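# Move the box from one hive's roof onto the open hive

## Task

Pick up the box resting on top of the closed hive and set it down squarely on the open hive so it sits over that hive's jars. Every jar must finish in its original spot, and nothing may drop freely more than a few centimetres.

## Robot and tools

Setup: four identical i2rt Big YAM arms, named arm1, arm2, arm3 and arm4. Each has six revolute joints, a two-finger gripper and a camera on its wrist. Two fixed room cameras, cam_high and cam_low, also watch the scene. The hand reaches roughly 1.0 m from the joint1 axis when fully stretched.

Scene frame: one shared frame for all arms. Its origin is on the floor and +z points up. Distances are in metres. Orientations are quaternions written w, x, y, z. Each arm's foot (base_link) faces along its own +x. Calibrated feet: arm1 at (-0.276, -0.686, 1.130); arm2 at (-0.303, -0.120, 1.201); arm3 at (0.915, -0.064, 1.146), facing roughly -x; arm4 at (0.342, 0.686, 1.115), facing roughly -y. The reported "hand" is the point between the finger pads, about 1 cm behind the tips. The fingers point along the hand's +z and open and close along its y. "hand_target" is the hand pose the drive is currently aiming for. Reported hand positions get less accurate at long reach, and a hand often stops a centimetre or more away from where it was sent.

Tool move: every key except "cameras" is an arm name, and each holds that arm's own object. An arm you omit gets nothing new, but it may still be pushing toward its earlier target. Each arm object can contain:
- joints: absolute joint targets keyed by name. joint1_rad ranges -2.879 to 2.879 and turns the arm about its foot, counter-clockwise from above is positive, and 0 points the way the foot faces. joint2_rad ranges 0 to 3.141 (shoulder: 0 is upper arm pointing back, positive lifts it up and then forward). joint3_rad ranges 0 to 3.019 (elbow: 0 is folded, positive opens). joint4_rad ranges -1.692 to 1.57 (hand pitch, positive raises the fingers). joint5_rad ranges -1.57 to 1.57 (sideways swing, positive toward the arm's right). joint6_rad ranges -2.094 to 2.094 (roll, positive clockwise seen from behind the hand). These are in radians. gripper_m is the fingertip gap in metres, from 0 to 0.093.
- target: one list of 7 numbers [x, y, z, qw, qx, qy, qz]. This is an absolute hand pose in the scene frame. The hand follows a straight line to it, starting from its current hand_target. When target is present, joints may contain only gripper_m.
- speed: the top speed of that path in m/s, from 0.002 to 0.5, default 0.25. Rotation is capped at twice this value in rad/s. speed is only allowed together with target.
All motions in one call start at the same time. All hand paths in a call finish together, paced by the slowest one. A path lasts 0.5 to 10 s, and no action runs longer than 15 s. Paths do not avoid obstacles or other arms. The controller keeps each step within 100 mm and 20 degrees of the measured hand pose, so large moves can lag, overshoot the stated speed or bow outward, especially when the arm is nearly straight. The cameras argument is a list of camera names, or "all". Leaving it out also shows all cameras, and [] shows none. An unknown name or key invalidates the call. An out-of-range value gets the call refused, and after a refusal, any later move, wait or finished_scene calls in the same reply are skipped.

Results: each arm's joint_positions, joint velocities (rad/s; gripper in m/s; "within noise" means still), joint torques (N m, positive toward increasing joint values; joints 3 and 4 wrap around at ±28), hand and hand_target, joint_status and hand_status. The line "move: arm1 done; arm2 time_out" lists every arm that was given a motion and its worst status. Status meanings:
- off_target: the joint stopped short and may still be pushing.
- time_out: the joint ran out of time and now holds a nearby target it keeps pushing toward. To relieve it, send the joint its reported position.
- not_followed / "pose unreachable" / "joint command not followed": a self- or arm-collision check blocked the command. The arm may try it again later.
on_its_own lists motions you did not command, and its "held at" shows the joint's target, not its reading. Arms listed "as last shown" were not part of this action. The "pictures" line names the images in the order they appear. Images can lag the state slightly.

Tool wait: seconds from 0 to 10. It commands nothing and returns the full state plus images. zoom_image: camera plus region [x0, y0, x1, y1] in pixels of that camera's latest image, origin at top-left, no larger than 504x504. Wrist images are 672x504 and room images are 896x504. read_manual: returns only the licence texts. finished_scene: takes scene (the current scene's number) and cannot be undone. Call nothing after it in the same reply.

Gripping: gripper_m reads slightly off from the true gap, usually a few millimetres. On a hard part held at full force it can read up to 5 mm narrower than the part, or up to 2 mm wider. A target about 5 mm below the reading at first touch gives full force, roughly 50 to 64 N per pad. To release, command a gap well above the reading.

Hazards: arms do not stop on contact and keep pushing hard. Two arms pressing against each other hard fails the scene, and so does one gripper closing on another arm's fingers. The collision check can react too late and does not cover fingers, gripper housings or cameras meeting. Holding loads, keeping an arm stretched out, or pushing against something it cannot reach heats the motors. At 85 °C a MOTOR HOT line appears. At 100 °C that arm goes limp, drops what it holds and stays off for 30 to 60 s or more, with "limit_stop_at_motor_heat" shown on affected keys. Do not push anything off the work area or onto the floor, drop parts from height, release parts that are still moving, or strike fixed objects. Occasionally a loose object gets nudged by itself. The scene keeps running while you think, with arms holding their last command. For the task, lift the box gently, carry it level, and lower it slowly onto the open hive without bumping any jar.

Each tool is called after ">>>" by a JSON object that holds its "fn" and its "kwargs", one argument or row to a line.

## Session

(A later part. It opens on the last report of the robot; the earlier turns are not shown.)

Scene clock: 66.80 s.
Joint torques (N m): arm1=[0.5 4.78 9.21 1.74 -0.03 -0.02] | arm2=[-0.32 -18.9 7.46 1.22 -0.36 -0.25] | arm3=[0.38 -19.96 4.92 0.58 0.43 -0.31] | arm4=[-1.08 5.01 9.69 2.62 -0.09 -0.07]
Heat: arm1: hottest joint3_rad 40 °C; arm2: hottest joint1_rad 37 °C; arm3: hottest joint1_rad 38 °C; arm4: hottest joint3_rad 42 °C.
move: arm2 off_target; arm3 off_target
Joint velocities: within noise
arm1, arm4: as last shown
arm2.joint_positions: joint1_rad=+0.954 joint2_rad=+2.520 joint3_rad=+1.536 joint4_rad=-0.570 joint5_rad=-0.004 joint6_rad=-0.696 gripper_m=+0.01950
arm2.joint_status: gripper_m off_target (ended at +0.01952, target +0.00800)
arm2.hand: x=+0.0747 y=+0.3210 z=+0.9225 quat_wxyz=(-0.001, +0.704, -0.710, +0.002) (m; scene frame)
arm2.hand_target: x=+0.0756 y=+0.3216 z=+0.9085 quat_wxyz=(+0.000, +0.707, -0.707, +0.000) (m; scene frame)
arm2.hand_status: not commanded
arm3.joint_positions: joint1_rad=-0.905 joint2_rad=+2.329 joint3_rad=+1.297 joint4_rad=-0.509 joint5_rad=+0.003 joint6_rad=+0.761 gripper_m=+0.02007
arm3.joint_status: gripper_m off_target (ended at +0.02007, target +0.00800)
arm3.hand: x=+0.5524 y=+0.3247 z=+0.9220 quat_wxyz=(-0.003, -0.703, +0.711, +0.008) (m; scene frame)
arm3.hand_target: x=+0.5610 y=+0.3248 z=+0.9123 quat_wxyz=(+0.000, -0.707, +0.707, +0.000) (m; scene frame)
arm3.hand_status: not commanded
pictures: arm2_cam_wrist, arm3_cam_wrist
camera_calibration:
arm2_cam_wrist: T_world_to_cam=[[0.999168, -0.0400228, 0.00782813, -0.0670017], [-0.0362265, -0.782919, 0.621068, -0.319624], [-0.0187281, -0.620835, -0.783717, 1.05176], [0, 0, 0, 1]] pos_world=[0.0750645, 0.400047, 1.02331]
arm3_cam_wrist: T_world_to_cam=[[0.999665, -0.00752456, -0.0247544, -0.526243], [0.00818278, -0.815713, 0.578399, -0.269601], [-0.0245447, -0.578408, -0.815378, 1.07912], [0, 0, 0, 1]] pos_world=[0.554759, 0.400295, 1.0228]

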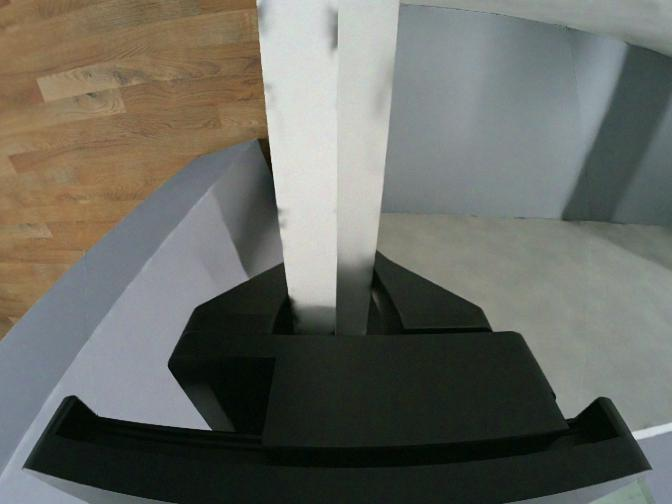

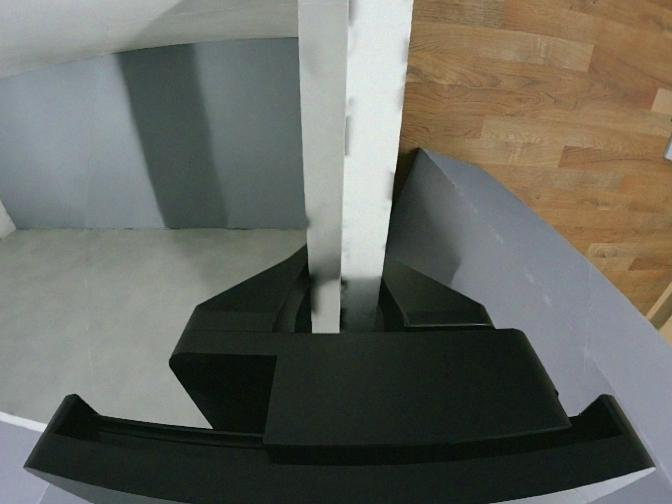

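>>> {"fn": "move", "kwargs": {
  "arm2": {"target":[0.076,0.322,1.10,0,0.7071,-0.7071,0],"speed":0.12},
  "arm3": {"target":[0.555,0.325,1.10,0,0.7071,-0.7071,0],"speed":0.12}
}}

>>> {"fn": "zoom_image", "kwargs": {
  "camera": "cam_low",
  "region": [380, 120, 580, 340]
}}

Scene clock: 75.00 s.
Joint torques (N m): arm1=[0.5 4.78 9.21 1.73 -0.03 -0.02] | arm2=[1.96 -31.33 7.53 -2.33 -1.71 -0.02] | arm3=[-0.32 -31.62 8.13 -2.37 1.81 -0.42] | arm4=[-1.08 4.72 9.62 2.48 -0.02 -0.04]
Heat: arm1: hottest joint3_rad 40 °C; arm2: hottest joint1_rad 37 °C; arm3: hottest joint1_rad 38 °C; arm4: hottest joint3_rad 42 °C.
move: arm2 off_target; arm3 off_target
Joint velocities: within noise
arm1.joint_positions: joint1_rad=+0.160 joint2_rad=+0.523 joint3_rad=+1.332 joint4_rad=-1.337 joint5_rad=-0.240 joint6_rad=-0.115 gripper_m=+0.09396
arm1.joint_status: not commanded
arm1.hand: x=-0.1193 y=-0.5546 z=+1.6626 quat_wxyz=(-0.468, +0.314, -0.803, -0.193) (m; scene frame)
arm1.hand_target: x=-0.1218 y=-0.5559 z=+1.6734 quat_wxyz=(-0.479, +0.313, -0.797, -0.194) (m; scene frame)
arm1.hand_status: not commanded
arm2.joint_positions: joint1_rad=+0.920 joint2_rad=+2.288 joint3_rad=+1.436 joint4_rad=-0.765 joint5_rad=+0.025 joint6_rad=-0.722 gripper_m=+0.01945
arm2.joint_status: not commanded
arm2.hand: x=+0.0782 y=+0.2891 z=+1.0295 quat_wxyz=(+0.029, +0.701, -0.712, +0.019) (m; scene frame)
arm2.hand_target: x=+0.0756 y=+0.3203 z=+1.0950 quat_wxyz=(+0.000, +0.708, -0.707, +0.000) (m; scene frame)
arm2.hand_status: off_target (0.078 m and 4.1 deg from the pose sent, 0.178 m and 0.6 deg at the start; pose on its path clipped on 18 of 75 steps)
arm3.joint_positions: joint1_rad=-0.882 joint2_rad=+2.100 joint3_rad=+1.251 joint4_rad=-0.786 joint5_rad=-0.027 joint6_rad=+0.788 gripper_m=+0.02004
arm3.joint_status: not commanded
arm3.hand: x=+0.5586 y=+0.2954 z=+1.0284 quat_wxyz=(-0.019, -0.700, +0.713, -0.039) (m; scene frame)
arm3.hand_target: x=+0.5557 y=+0.3230 z=+1.0948 quat_wxyz=(+0.001, -0.706, +0.708, +0.000) (m; scene frame)
arm3.hand_status: off_target (0.078 m and 5.1 deg from the pose sent, 0.178 m and 1.2 deg at the start; pose on its path clipped on 19 of 75 steps)
arm4.joint_positions: joint1_rad=+0.333 joint2_rad=+0.514 joint3_rad=+1.416 joint4_rad=-1.197 joint5_rad=-0.210 joint6_rad=+0.151 gripper_m=+0.09396
arm4.joint_status: not commanded
arm4.hand: x=+0.4139 y=+0.4949 z=+1.7178 quat_wxyz=(-0.532, -0.509, -0.622, +0.266) (m; scene frame)
arm4.hand_target: x=+0.4129 y=+0.4996 z=+1.7275 quat_wxyz=(-0.539, -0.504, -0.618, +0.272) (m; scene frame)
arm4.hand_status: not commanded
pictures: arm1_cam_wrist, arm2_cam_wrist, arm3_cam_wrist, arm4_cam_wrist, cam_high, cam_low
camera_calibration:
arm2_cam_wrist: T_world_to_cam=[[0.998798, -0.0481071, -0.00941925, -0.0524929], [-0.0292661, -0.739335, 0.672702, -0.477181], [-0.0393257, -0.671617, -0.739854, 1.08701], [0, 0, 0, 1]] pos_world=[0.0812121, 0.374734, 1.12474]
arm3_cam_wrist: T_world_to_cam=[[0.999712, -0.0130528, 0.0201441, -0.574615], [-0.0229981, -0.761185, 0.648127, -0.425503], [0.00687351, -0.648404, -0.761266, 1.09662], [0, 0, 0, 1]] pos_world=[0.557126, 0.379666, 1.12217]

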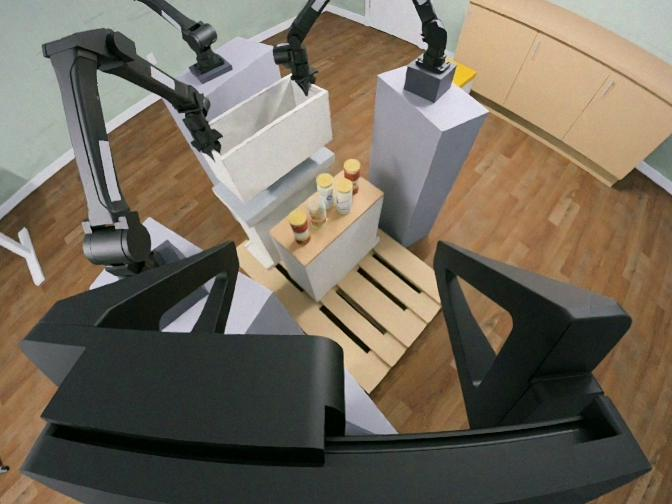

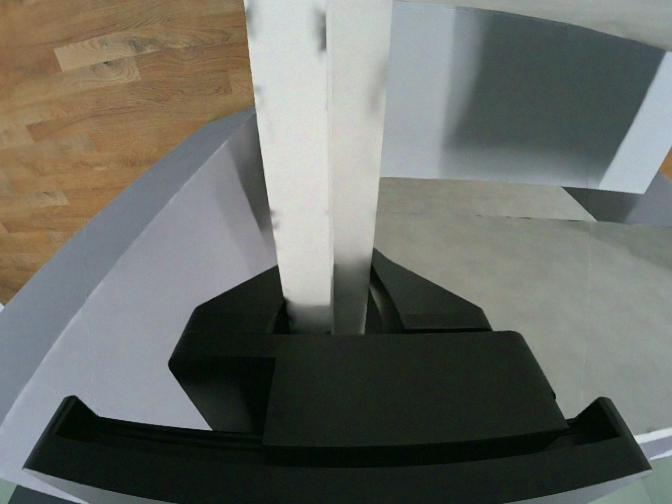

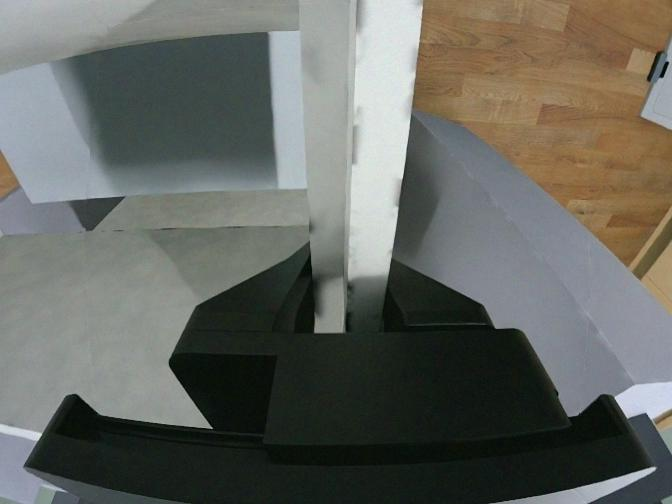

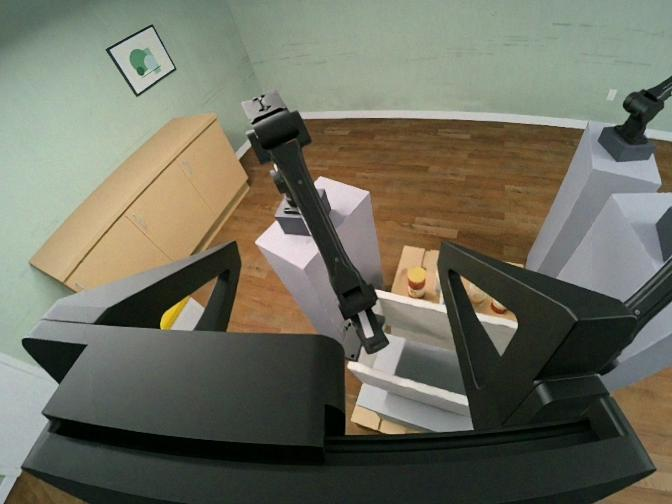

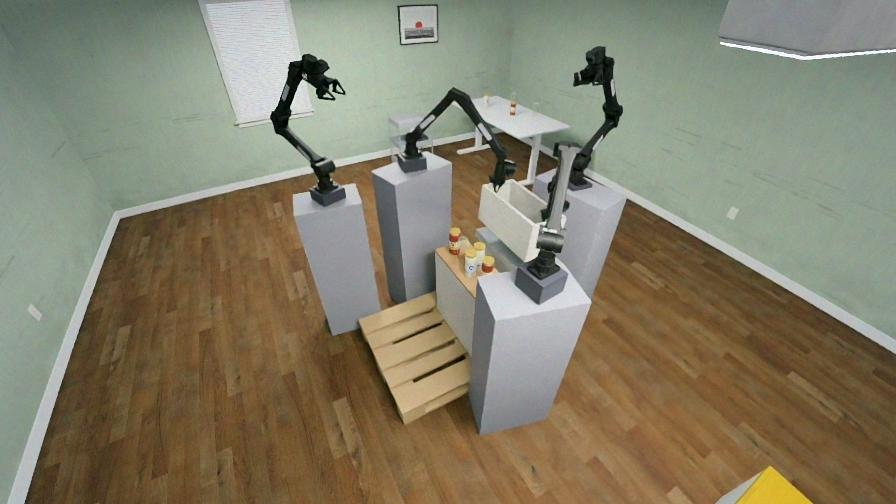

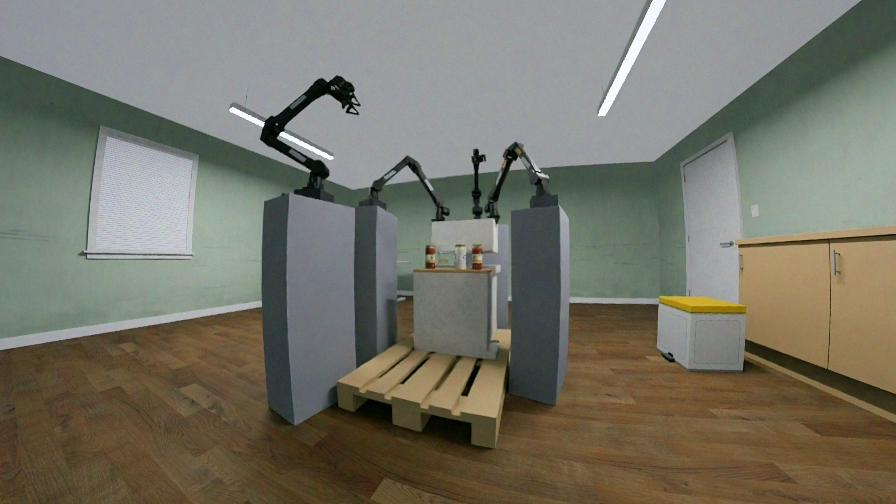

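Scaled by 2.291.

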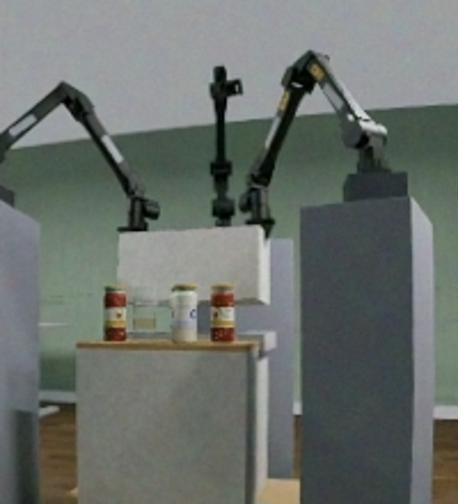

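>>> {"fn": "move", "kwargs": {
  "arm2": {"target":[0.076,0.35,1.185,-0.0247,0.7067,-0.7067,-0.0247],"speed":0.12},
  "arm3": {"target":[0.553,0.35,1.185,-0.0247,0.7067,-0.7067,-0.0247],"speed":0.12}
}}

>>> {"fn": "zoom_image", "kwargs": {
  "camera": "cam_low",
  "region": [380, 120, 580, 340]
}}

Scene clock: 81.07 s.
Joint torques (N m): arm1=[0.5 4.78 9.21 1.76 -0.03 -0.02] | arm2=[2.78 -30.39 12 -2.71 -2.42 0.07] | arm3=[-0.85 -32.09 12.59 -2.5 2.5 -0.56] | arm4=[-1.2 5.3 9.54 2.4 -0.07 -0.03]
Heat: arm1: hottest joint3_rad 40 °C; arm2: hottest joint2_rad 38 °C; arm3: hottest joint1_rad 38 °C; arm4: hottest joint3_rad 43 °C.
move: arm2 off_target; arm3 off_target
Joint velocities: within noise
arm1, arm4: as last shown
arm2.joint_positions: joint1_rad=+0.927 joint2_rad=+2.171 joint3_rad=+1.436 joint4_rad=-0.864 joint5_rad=-0.006 joint6_rad=-0.718 gripper_m=+0.01959
arm2.joint_status: not commanded
arm2.hand: x=+0.0757 y=+0.3010 z=+1.0937 quat_wxyz=(+0.021, +0.702, -0.712, +0.003) (m; scene frame)
arm2.hand_target: x=+0.0739 y=+0.3443 z=+1.1771 quat_wxyz=(-0.026, +0.708, -0.706, -0.026) (m; scene frame)
arm2.hand_status: off_target (0.104 m and 6.2 deg from the pose sent, 0.167 m and 8.0 deg at the start; pose on its path clipped on 64 of 71 steps)
arm3.joint_positions: joint1_rad=-0.886 joint2_rad=+1.988 joint3_rad=+1.288 joint4_rad=-0.921 joint5_rad=+0.007 joint6_rad=+0.791 gripper_m=+0.02006
arm3.joint_status: not commanded
arm3.hand: x=+0.5576 y=+0.3084 z=+1.0950 quat_wxyz=(-0.002, -0.698, +0.715, -0.031) (m; scene frame)
arm3.hand_target: x=+0.5553 y=+0.3456 z=+1.1797 quat_wxyz=(+0.026, -0.705, +0.708, +0.026) (m; scene frame)
arm3.hand_status: off_target (0.099 m and 7.3 deg from the pose sent, 0.166 m and 8.9 deg at the start; pose on its path clipped on 57 of 71 steps)
pictures: arm1_cam_wrist, arm2_cam_wrist, arm3_cam_wrist, arm4_cam_wrist, cam_high, cam_low
camera_calibration:
arm2_cam_wrist: T_world_to_cam=[[0.998715, -0.0456348, -0.0220388, -0.0356634], [-0.0205349, -0.761993, 0.64726, -0.477657], [-0.046331, -0.645976, -0.761951, 1.15932], [0, 0, 0, 1]] pos_world=[0.0795212, 0.383291, 1.19172]
arm3_cam_wrist: T_world_to_cam=[[0.999272, -0.0181206, 0.0335752, -0.587659], [-0.0350722, -0.782711, 0.621396, -0.416093], [0.0150196, -0.622121, -0.782777, 1.1666], [0, 0, 0, 1]] pos_world=[0.555116, 0.38944, 1.19148]

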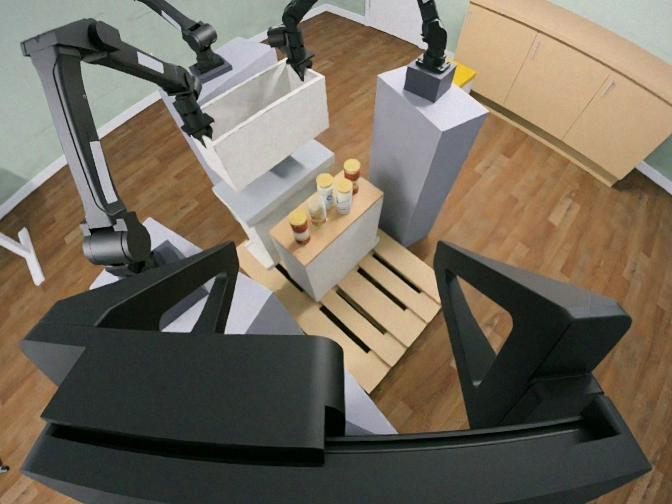

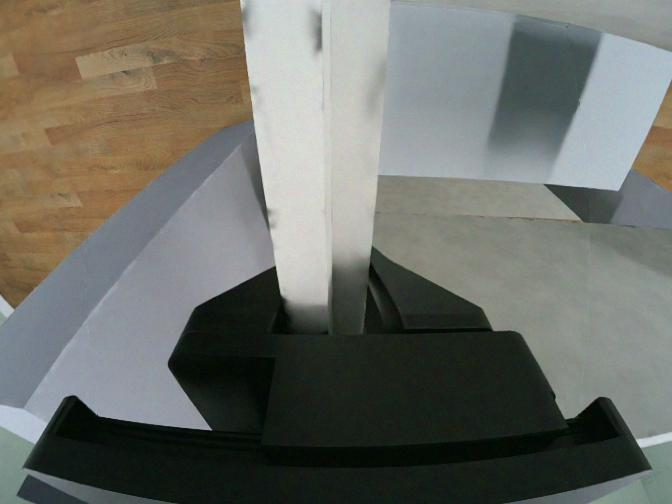

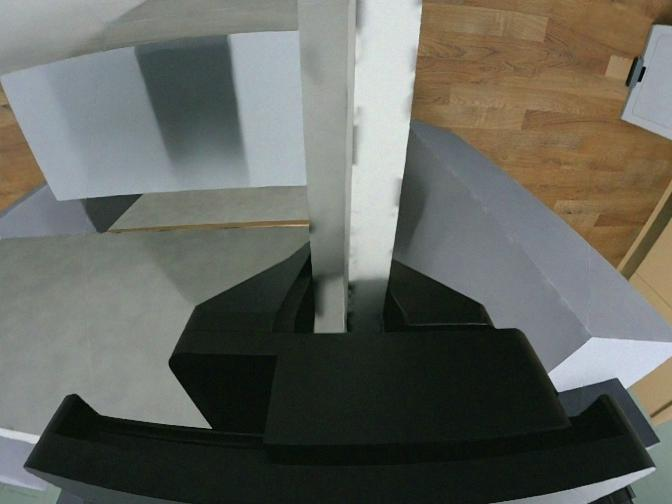

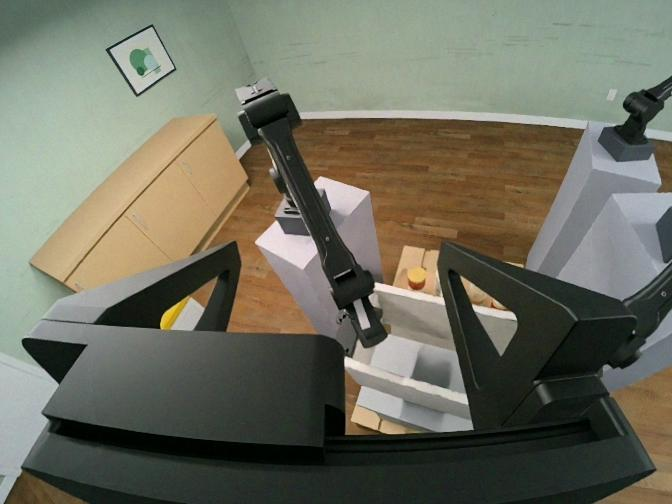

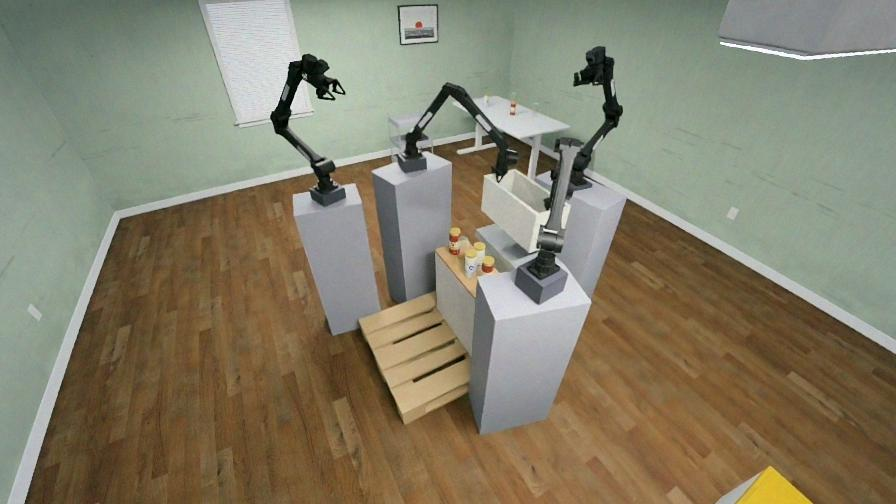

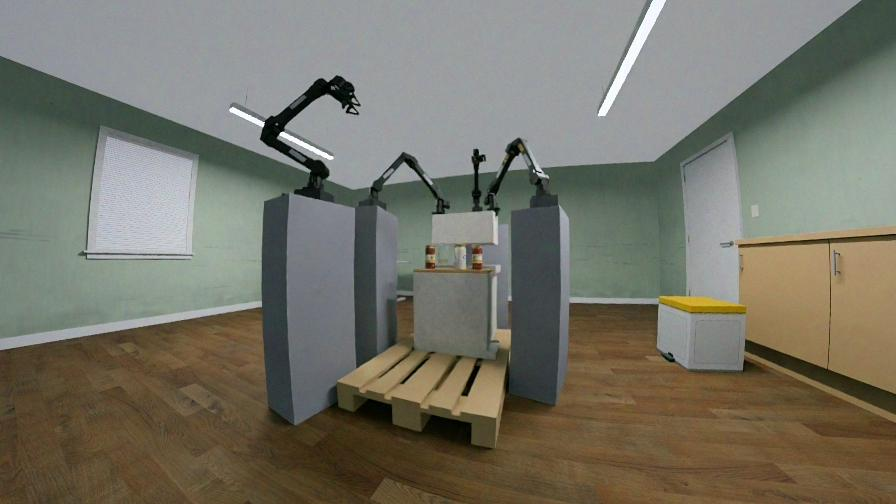

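Scaled by 2.291.

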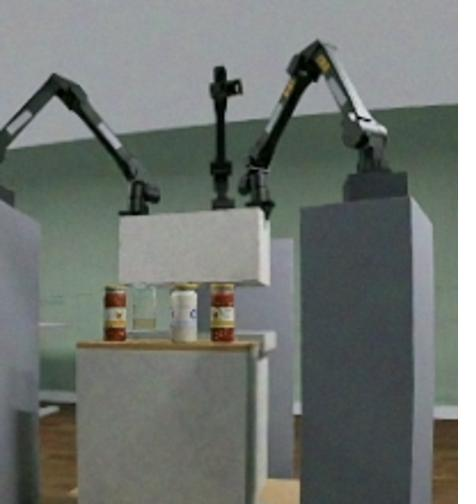

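>>> {"fn": "move", "kwargs": {
  "arm2": {"target":[0.076,0.24,1.19,-0.0247,0.7067,-0.7067,-0.0247],"speed":0.12},
  "arm3": {"target":[0.553,0.24,1.19,-0.0247,0.7067,-0.7067,-0.0247],"speed":0.12}
}}

>>> {"fn": "zoom_image", "kwargs": {
  "camera": "cam_low",
  "region": [380, 120, 580, 340]
}}

Scene clock: 86.30 s.
Joint torques (N m): arm1=[0.44 4.84 9.22 1.76 -0.03 -0.02] | arm2=[0.15 -26.99 8.36 -1.24 -2 -0.22] | arm3=[1.2 -27.46 9.02 -1.73 2.42 -0.35] | arm4=[-1.44 4.78 9.61 2.39 -0.08 -0.04]
Heat: arm1: hottest joint3_rad 40 °C; arm2: hottest joint2_rad 39 °C; arm3: hottest joint1_rad 38 °C; arm4: hottest joint3_rad 43 °C.
move: arm2 off_target; arm3 off_target
Joint velocities: within noise
arm1, arm4: as last shown
arm2.joint_positions: joint1_rad=+0.818 joint2_rad=+1.986 joint3_rad=+1.217 joint4_rad=-0.819 joint5_rad=-0.022 joint6_rad=-0.821 gripper_m=+0.01959
arm2.joint_status: not commanded
arm2.hand: x=+0.0722 y=+0.2196 z=+1.1310 quat_wxyz=(+0.015, +0.700, -0.714, -0.007) (m; scene frame)
arm2.hand_target: x=+0.0755 y=+0.2388 z=+1.1865 quat_wxyz=(-0.025, +0.707, -0.706, -0.024) (m; scene frame)
arm2.hand_status: off_target (0.063 m and 5.1 deg from the pose sent, 0.114 m and 6.2 deg at the start)
arm3.joint_positions: joint1_rad=-0.753 joint2_rad=+1.806 joint3_rad=+1.104 joint4_rad=-0.895 joint5_rad=+0.016 joint6_rad=+0.929 gripper_m=+0.02006
arm3.joint_status: not commanded
arm3.hand: x=+0.5560 y=+0.2246 z=+1.1291 quat_wxyz=(+0.004, -0.697, +0.717, -0.019) (m; scene frame)
arm3.hand_target: x=+0.5535 y=+0.2389 z=+1.1857 quat_wxyz=(+0.025, -0.706, +0.708, +0.025) (m; scene frame)
arm3.hand_status: off_target (0.063 m and 5.7 deg from the pose sent, 0.117 m and 7.3 deg at the start)
pictures: arm1_cam_wrist, arm2_cam_wrist, arm3_cam_wrist, arm4_cam_wrist, cam_high, cam_low
camera_calibration:
arm2_cam_wrist: T_world_to_cam=[[0.998355, -0.0509074, -0.026373, -0.0289973], [-0.0229427, -0.776289, 0.629959, -0.541019], [-0.0525427, -0.628318, -0.776181, 1.1477], [0, 0, 0, 1]] pos_world=[0.0768406, 0.299659, 1.23088]
arm3_cam_wrist: T_world_to_cam=[[0.999446, -0.0228563, 0.024192, -0.577096], [-0.0328052, -0.799097, 0.600306, -0.476791], [0.00561099, -0.600767, -0.799405, 1.16037], [0, 0, 0, 1]] pos_world=[0.554624, 0.30292, 1.22779]

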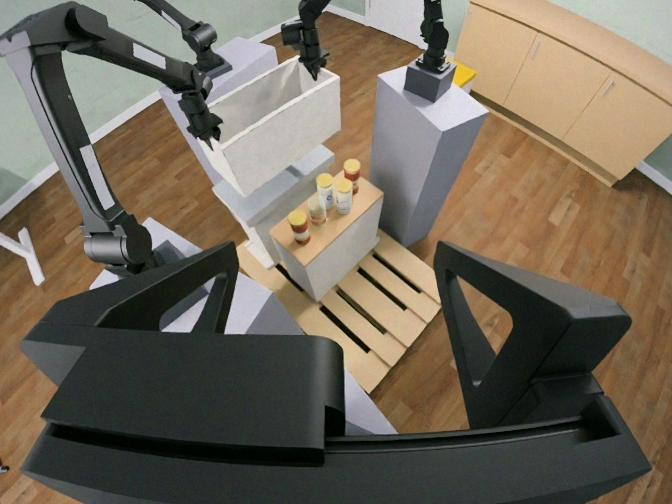

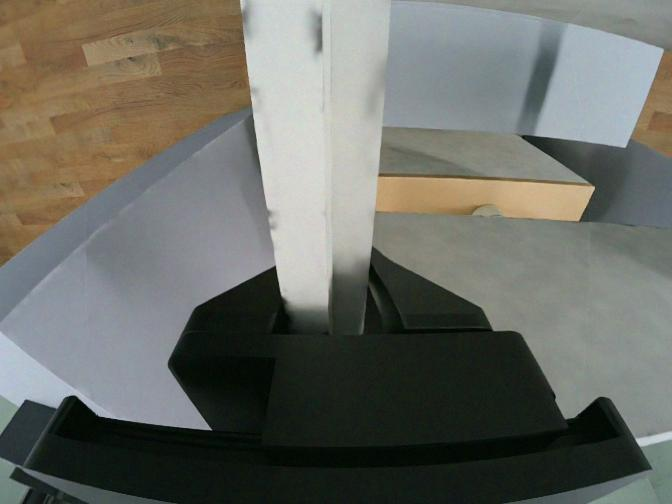

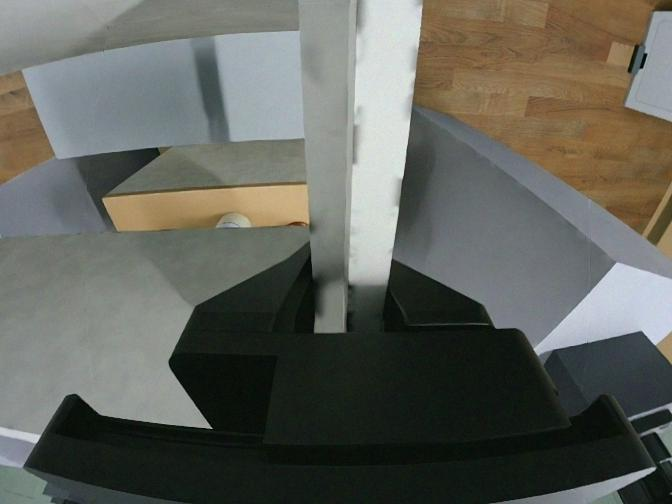

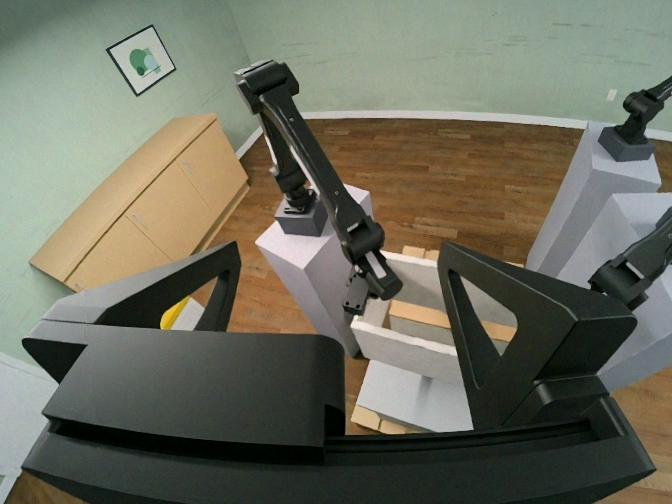

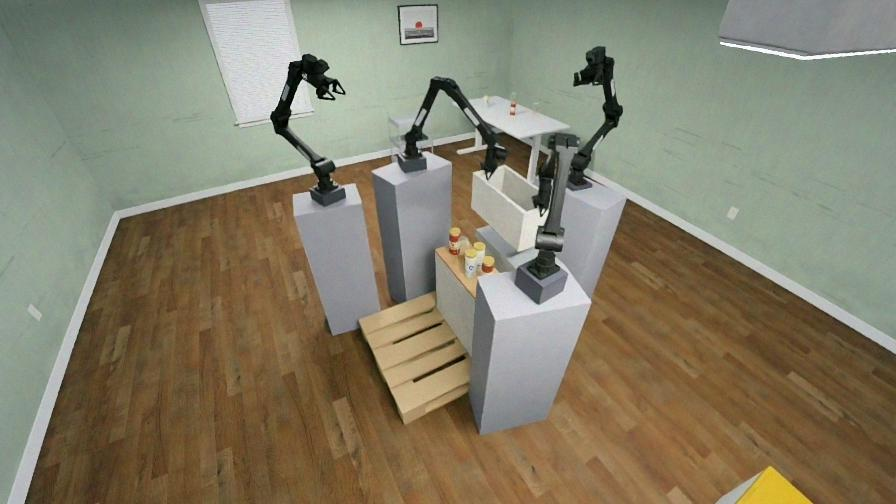

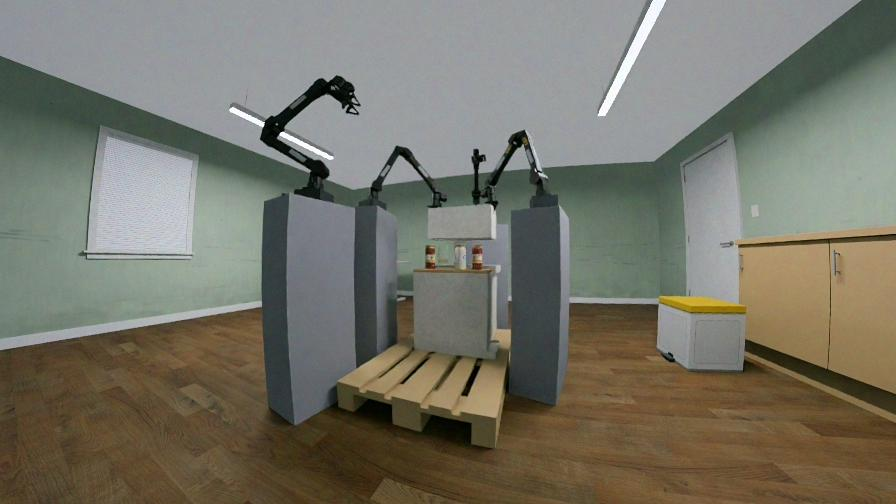

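Scaled by 2.291.

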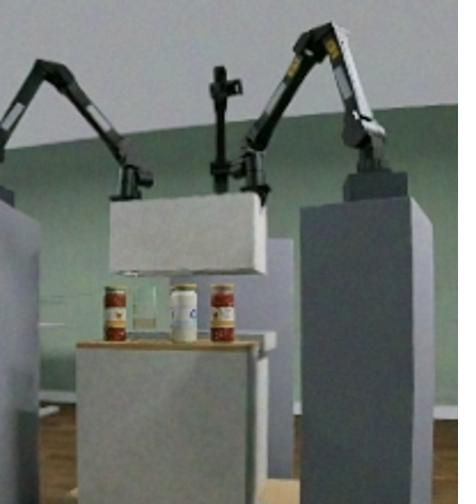

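>>> {"fn": "move", "kwargs": {
  "arm2": {"target":[0.09,-0.03,1.18,-0.0247,0.7067,-0.7067,-0.0247],"speed":0.12},
  "arm3": {"target":[0.563,-0.03,1.18,-0.0247,0.7067,-0.7067,-0.0247],"speed":0.12}
}}

>>> {"fn": "zoom_image", "kwargs": {
  "camera": "cam_low",
  "region": [380, 120, 580, 340]
}}

>>> {"fn": "zoom_image", "kwargs": {
  "camera": "cam_high",
  "region": [400, 130, 600, 330]
}}

Scene clock: 98.53 s.
Joint torques (N m): arm1=[0.5 4.78 9.2 1.73 -0.03 -0.02] | arm2=[-0.62 -19.49 7.49 -1.52 -0.95 -0.33] | arm3=[2.43 -18.55 9.1 -2.13 1.1 -0.25] | arm4=[-1.2 5.07 9.66 2.45 -0.02 -0.04]
Heat: arm1: hottest joint3_rad 41 °C; arm2: hottest joint2_rad 41 °C; arm3: hottest joint1_rad 38 °C; arm4: hottest joint3_rad 43 °C.
move: arm2 off_target; arm3 off_target
Joint velocities: within noise
arm1, arm4: as last shown
arm2.joint_positions: joint1_rad=+0.283 joint2_rad=+1.751 joint3_rad=+0.870 joint4_rad=-0.706 joint5_rad=-0.068 joint6_rad=-1.359 gripper_m=+0.01967
arm2.joint_status: not commanded
arm2.hand: x=+0.0827 y=-0.0333 z=+1.1474 quat_wxyz=(-0.005, +0.700, -0.713, -0.028) (m; scene frame)
arm2.hand_target: x=+0.0898 y=-0.0302 z=+1.1779 quat_wxyz=(-0.025, +0.707, -0.707, -0.024) (m; scene frame)
arm2.hand_status: off_target (0.034 m and 2.5 deg from the pose sent, 0.255 m and 5.1 deg at the start)
arm3.joint_positions: joint1_rad=-0.148 joint2_rad=+1.542 joint3_rad=+0.779 joint4_rad=-0.840 joint5_rad=+0.066 joint6_rad=+1.536 gripper_m=+0.02007
arm3.joint_status: not commanded
arm3.hand: x=+0.5697 y=-0.0296 z=+1.1447 quat_wxyz=(+0.030, -0.696, +0.717, +0.004) (m; scene frame)
arm3.hand_target: x=+0.5631 y=-0.0300 z=+1.1773 quat_wxyz=(+0.024, -0.706, +0.707, +0.025) (m; scene frame)
arm3.hand_status: off_target (0.036 m and 3.0 deg from the pose sent, 0.260 m and 5.7 deg at the start)
pictures: arm1_cam_wrist, arm2_cam_wrist, arm3_cam_wrist, arm4_cam_wrist, cam_high, cam_low
camera_calibration:
arm2_cam_wrist: T_world_to_cam=[[0.998327, -0.0486625, -0.0312391, -0.0463086], [-0.0212822, -0.811494, 0.583973, -0.696022], [-0.0537679, -0.58233, -0.811172, 1.04382], [0, 0, 0, 1]] pos_world=[0.087542, 0.040775, 1.25173]
arm3_cam_wrist: T_world_to_cam=[[0.999289, -0.0251544, 0.028078, -0.601415], [-0.036395, -0.83786, 0.544671, -0.624224], [0.00982455, -0.545306, -0.83818, 1.06363], [0, 0, 0, 1]] pos_world=[0.56782, 0.0418662, 1.2484]

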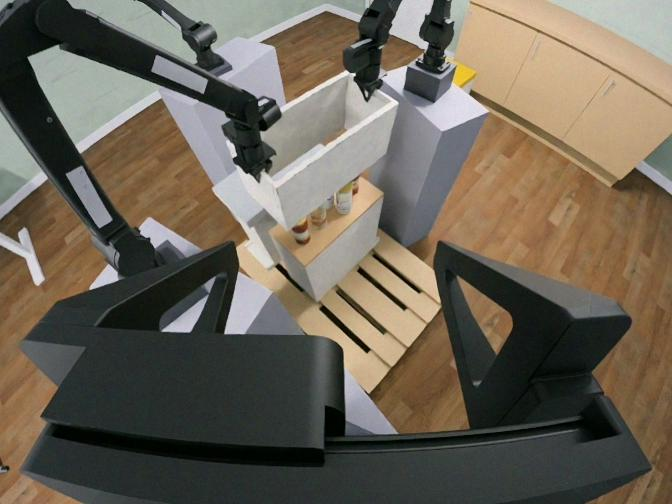

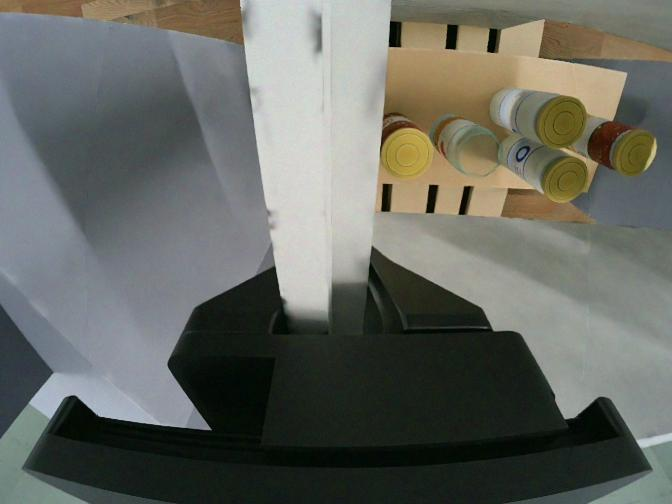

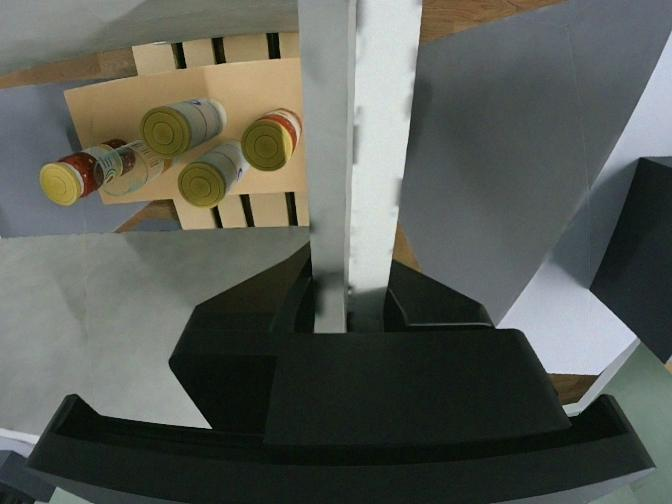

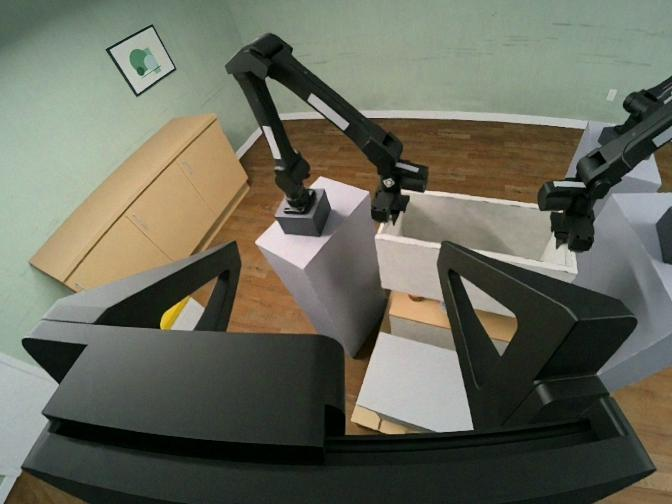

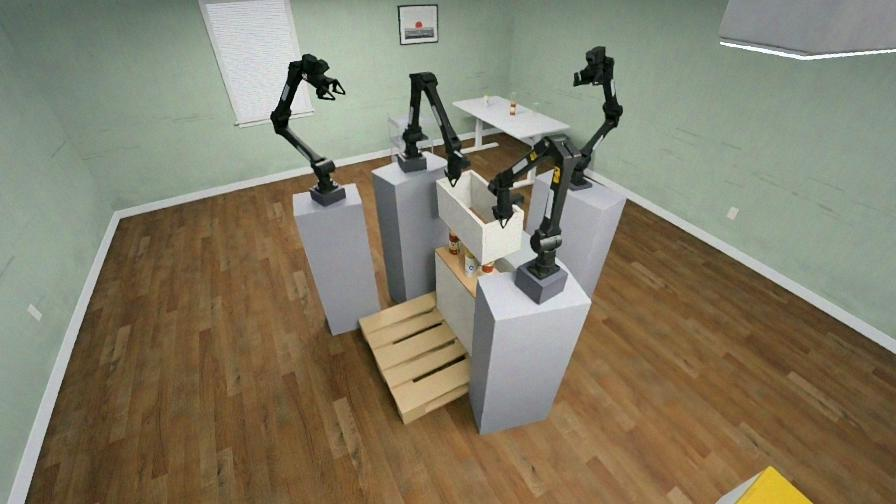

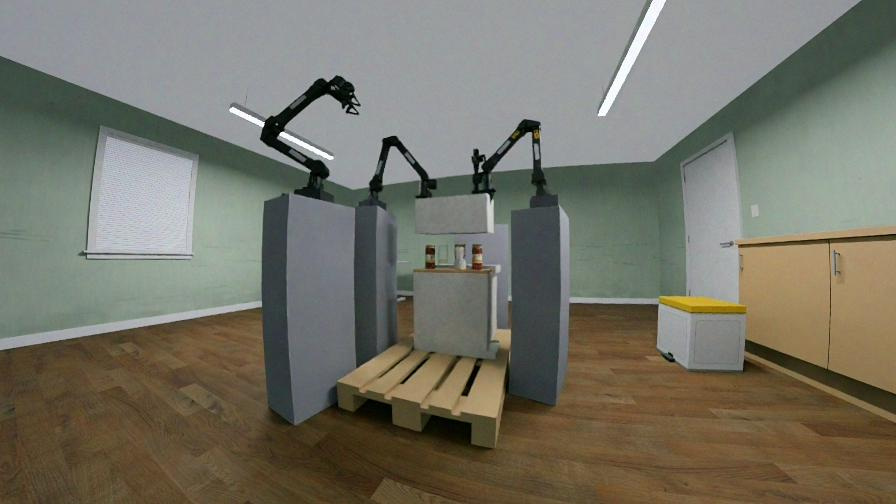

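Scaled by 2.291.

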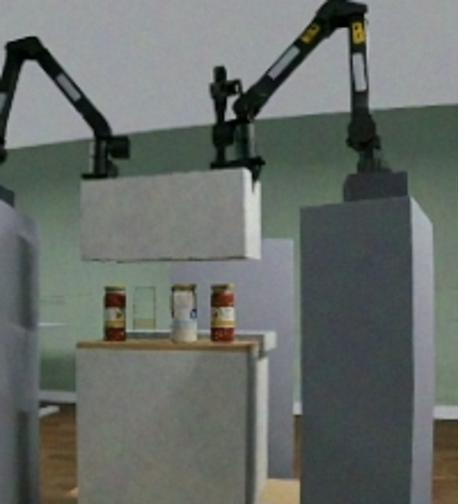

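Scaled by 2.520.

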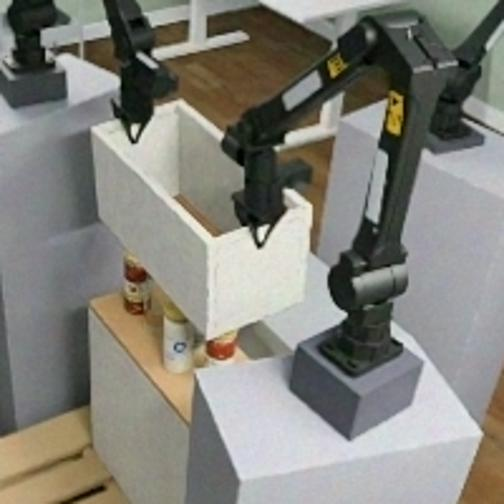

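>>> {"fn": "zoom_image", "kwargs": {
  "camera": "cam_low",
  "region": [405, 180, 505, 290]
}}

>>> {"fn": "zoom_image", "kwargs": {
  "camera": "cam_high",
  "region": [430, 160, 530, 300]
}}

>>> {"fn": "zoom_image", "kwargs": {
  "camera": "arm1_cam_wrist",
  "region": [230, 60, 420, 310]
}}

>>> {"fn": "zoom_image", "kwargs": {
  "camera": "arm4_cam_wrist",
  "region": [350, 170, 600, 440]
}}

Scaled by 4.582.

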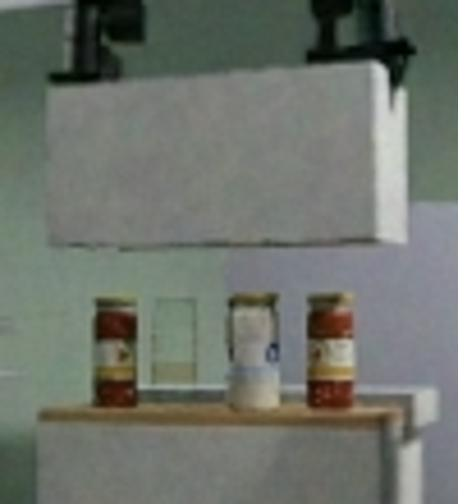

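Scaled by 3.600.

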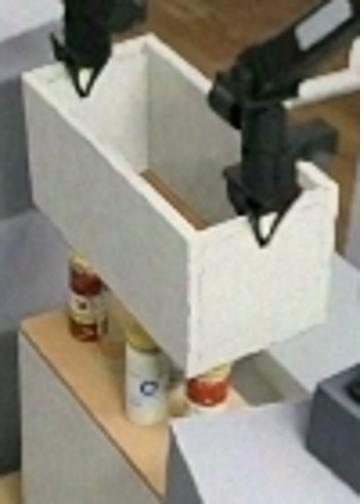

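Scaled by 2.016 from the camera's 672x504 image, which has a finer 960x720 frame.

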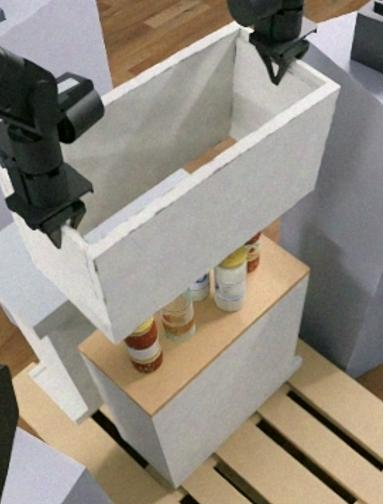

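Scaled by 1.867 from the camera's 672x504 image, which has a finer 960x720 frame.

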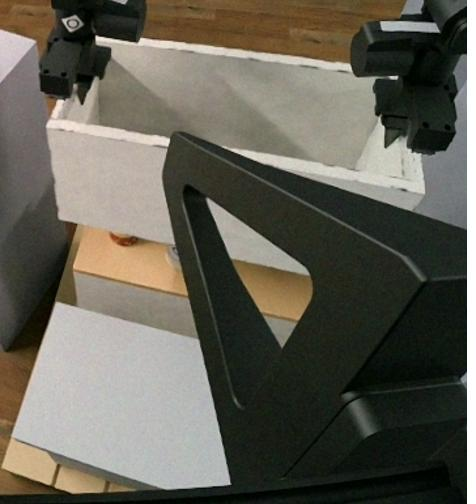

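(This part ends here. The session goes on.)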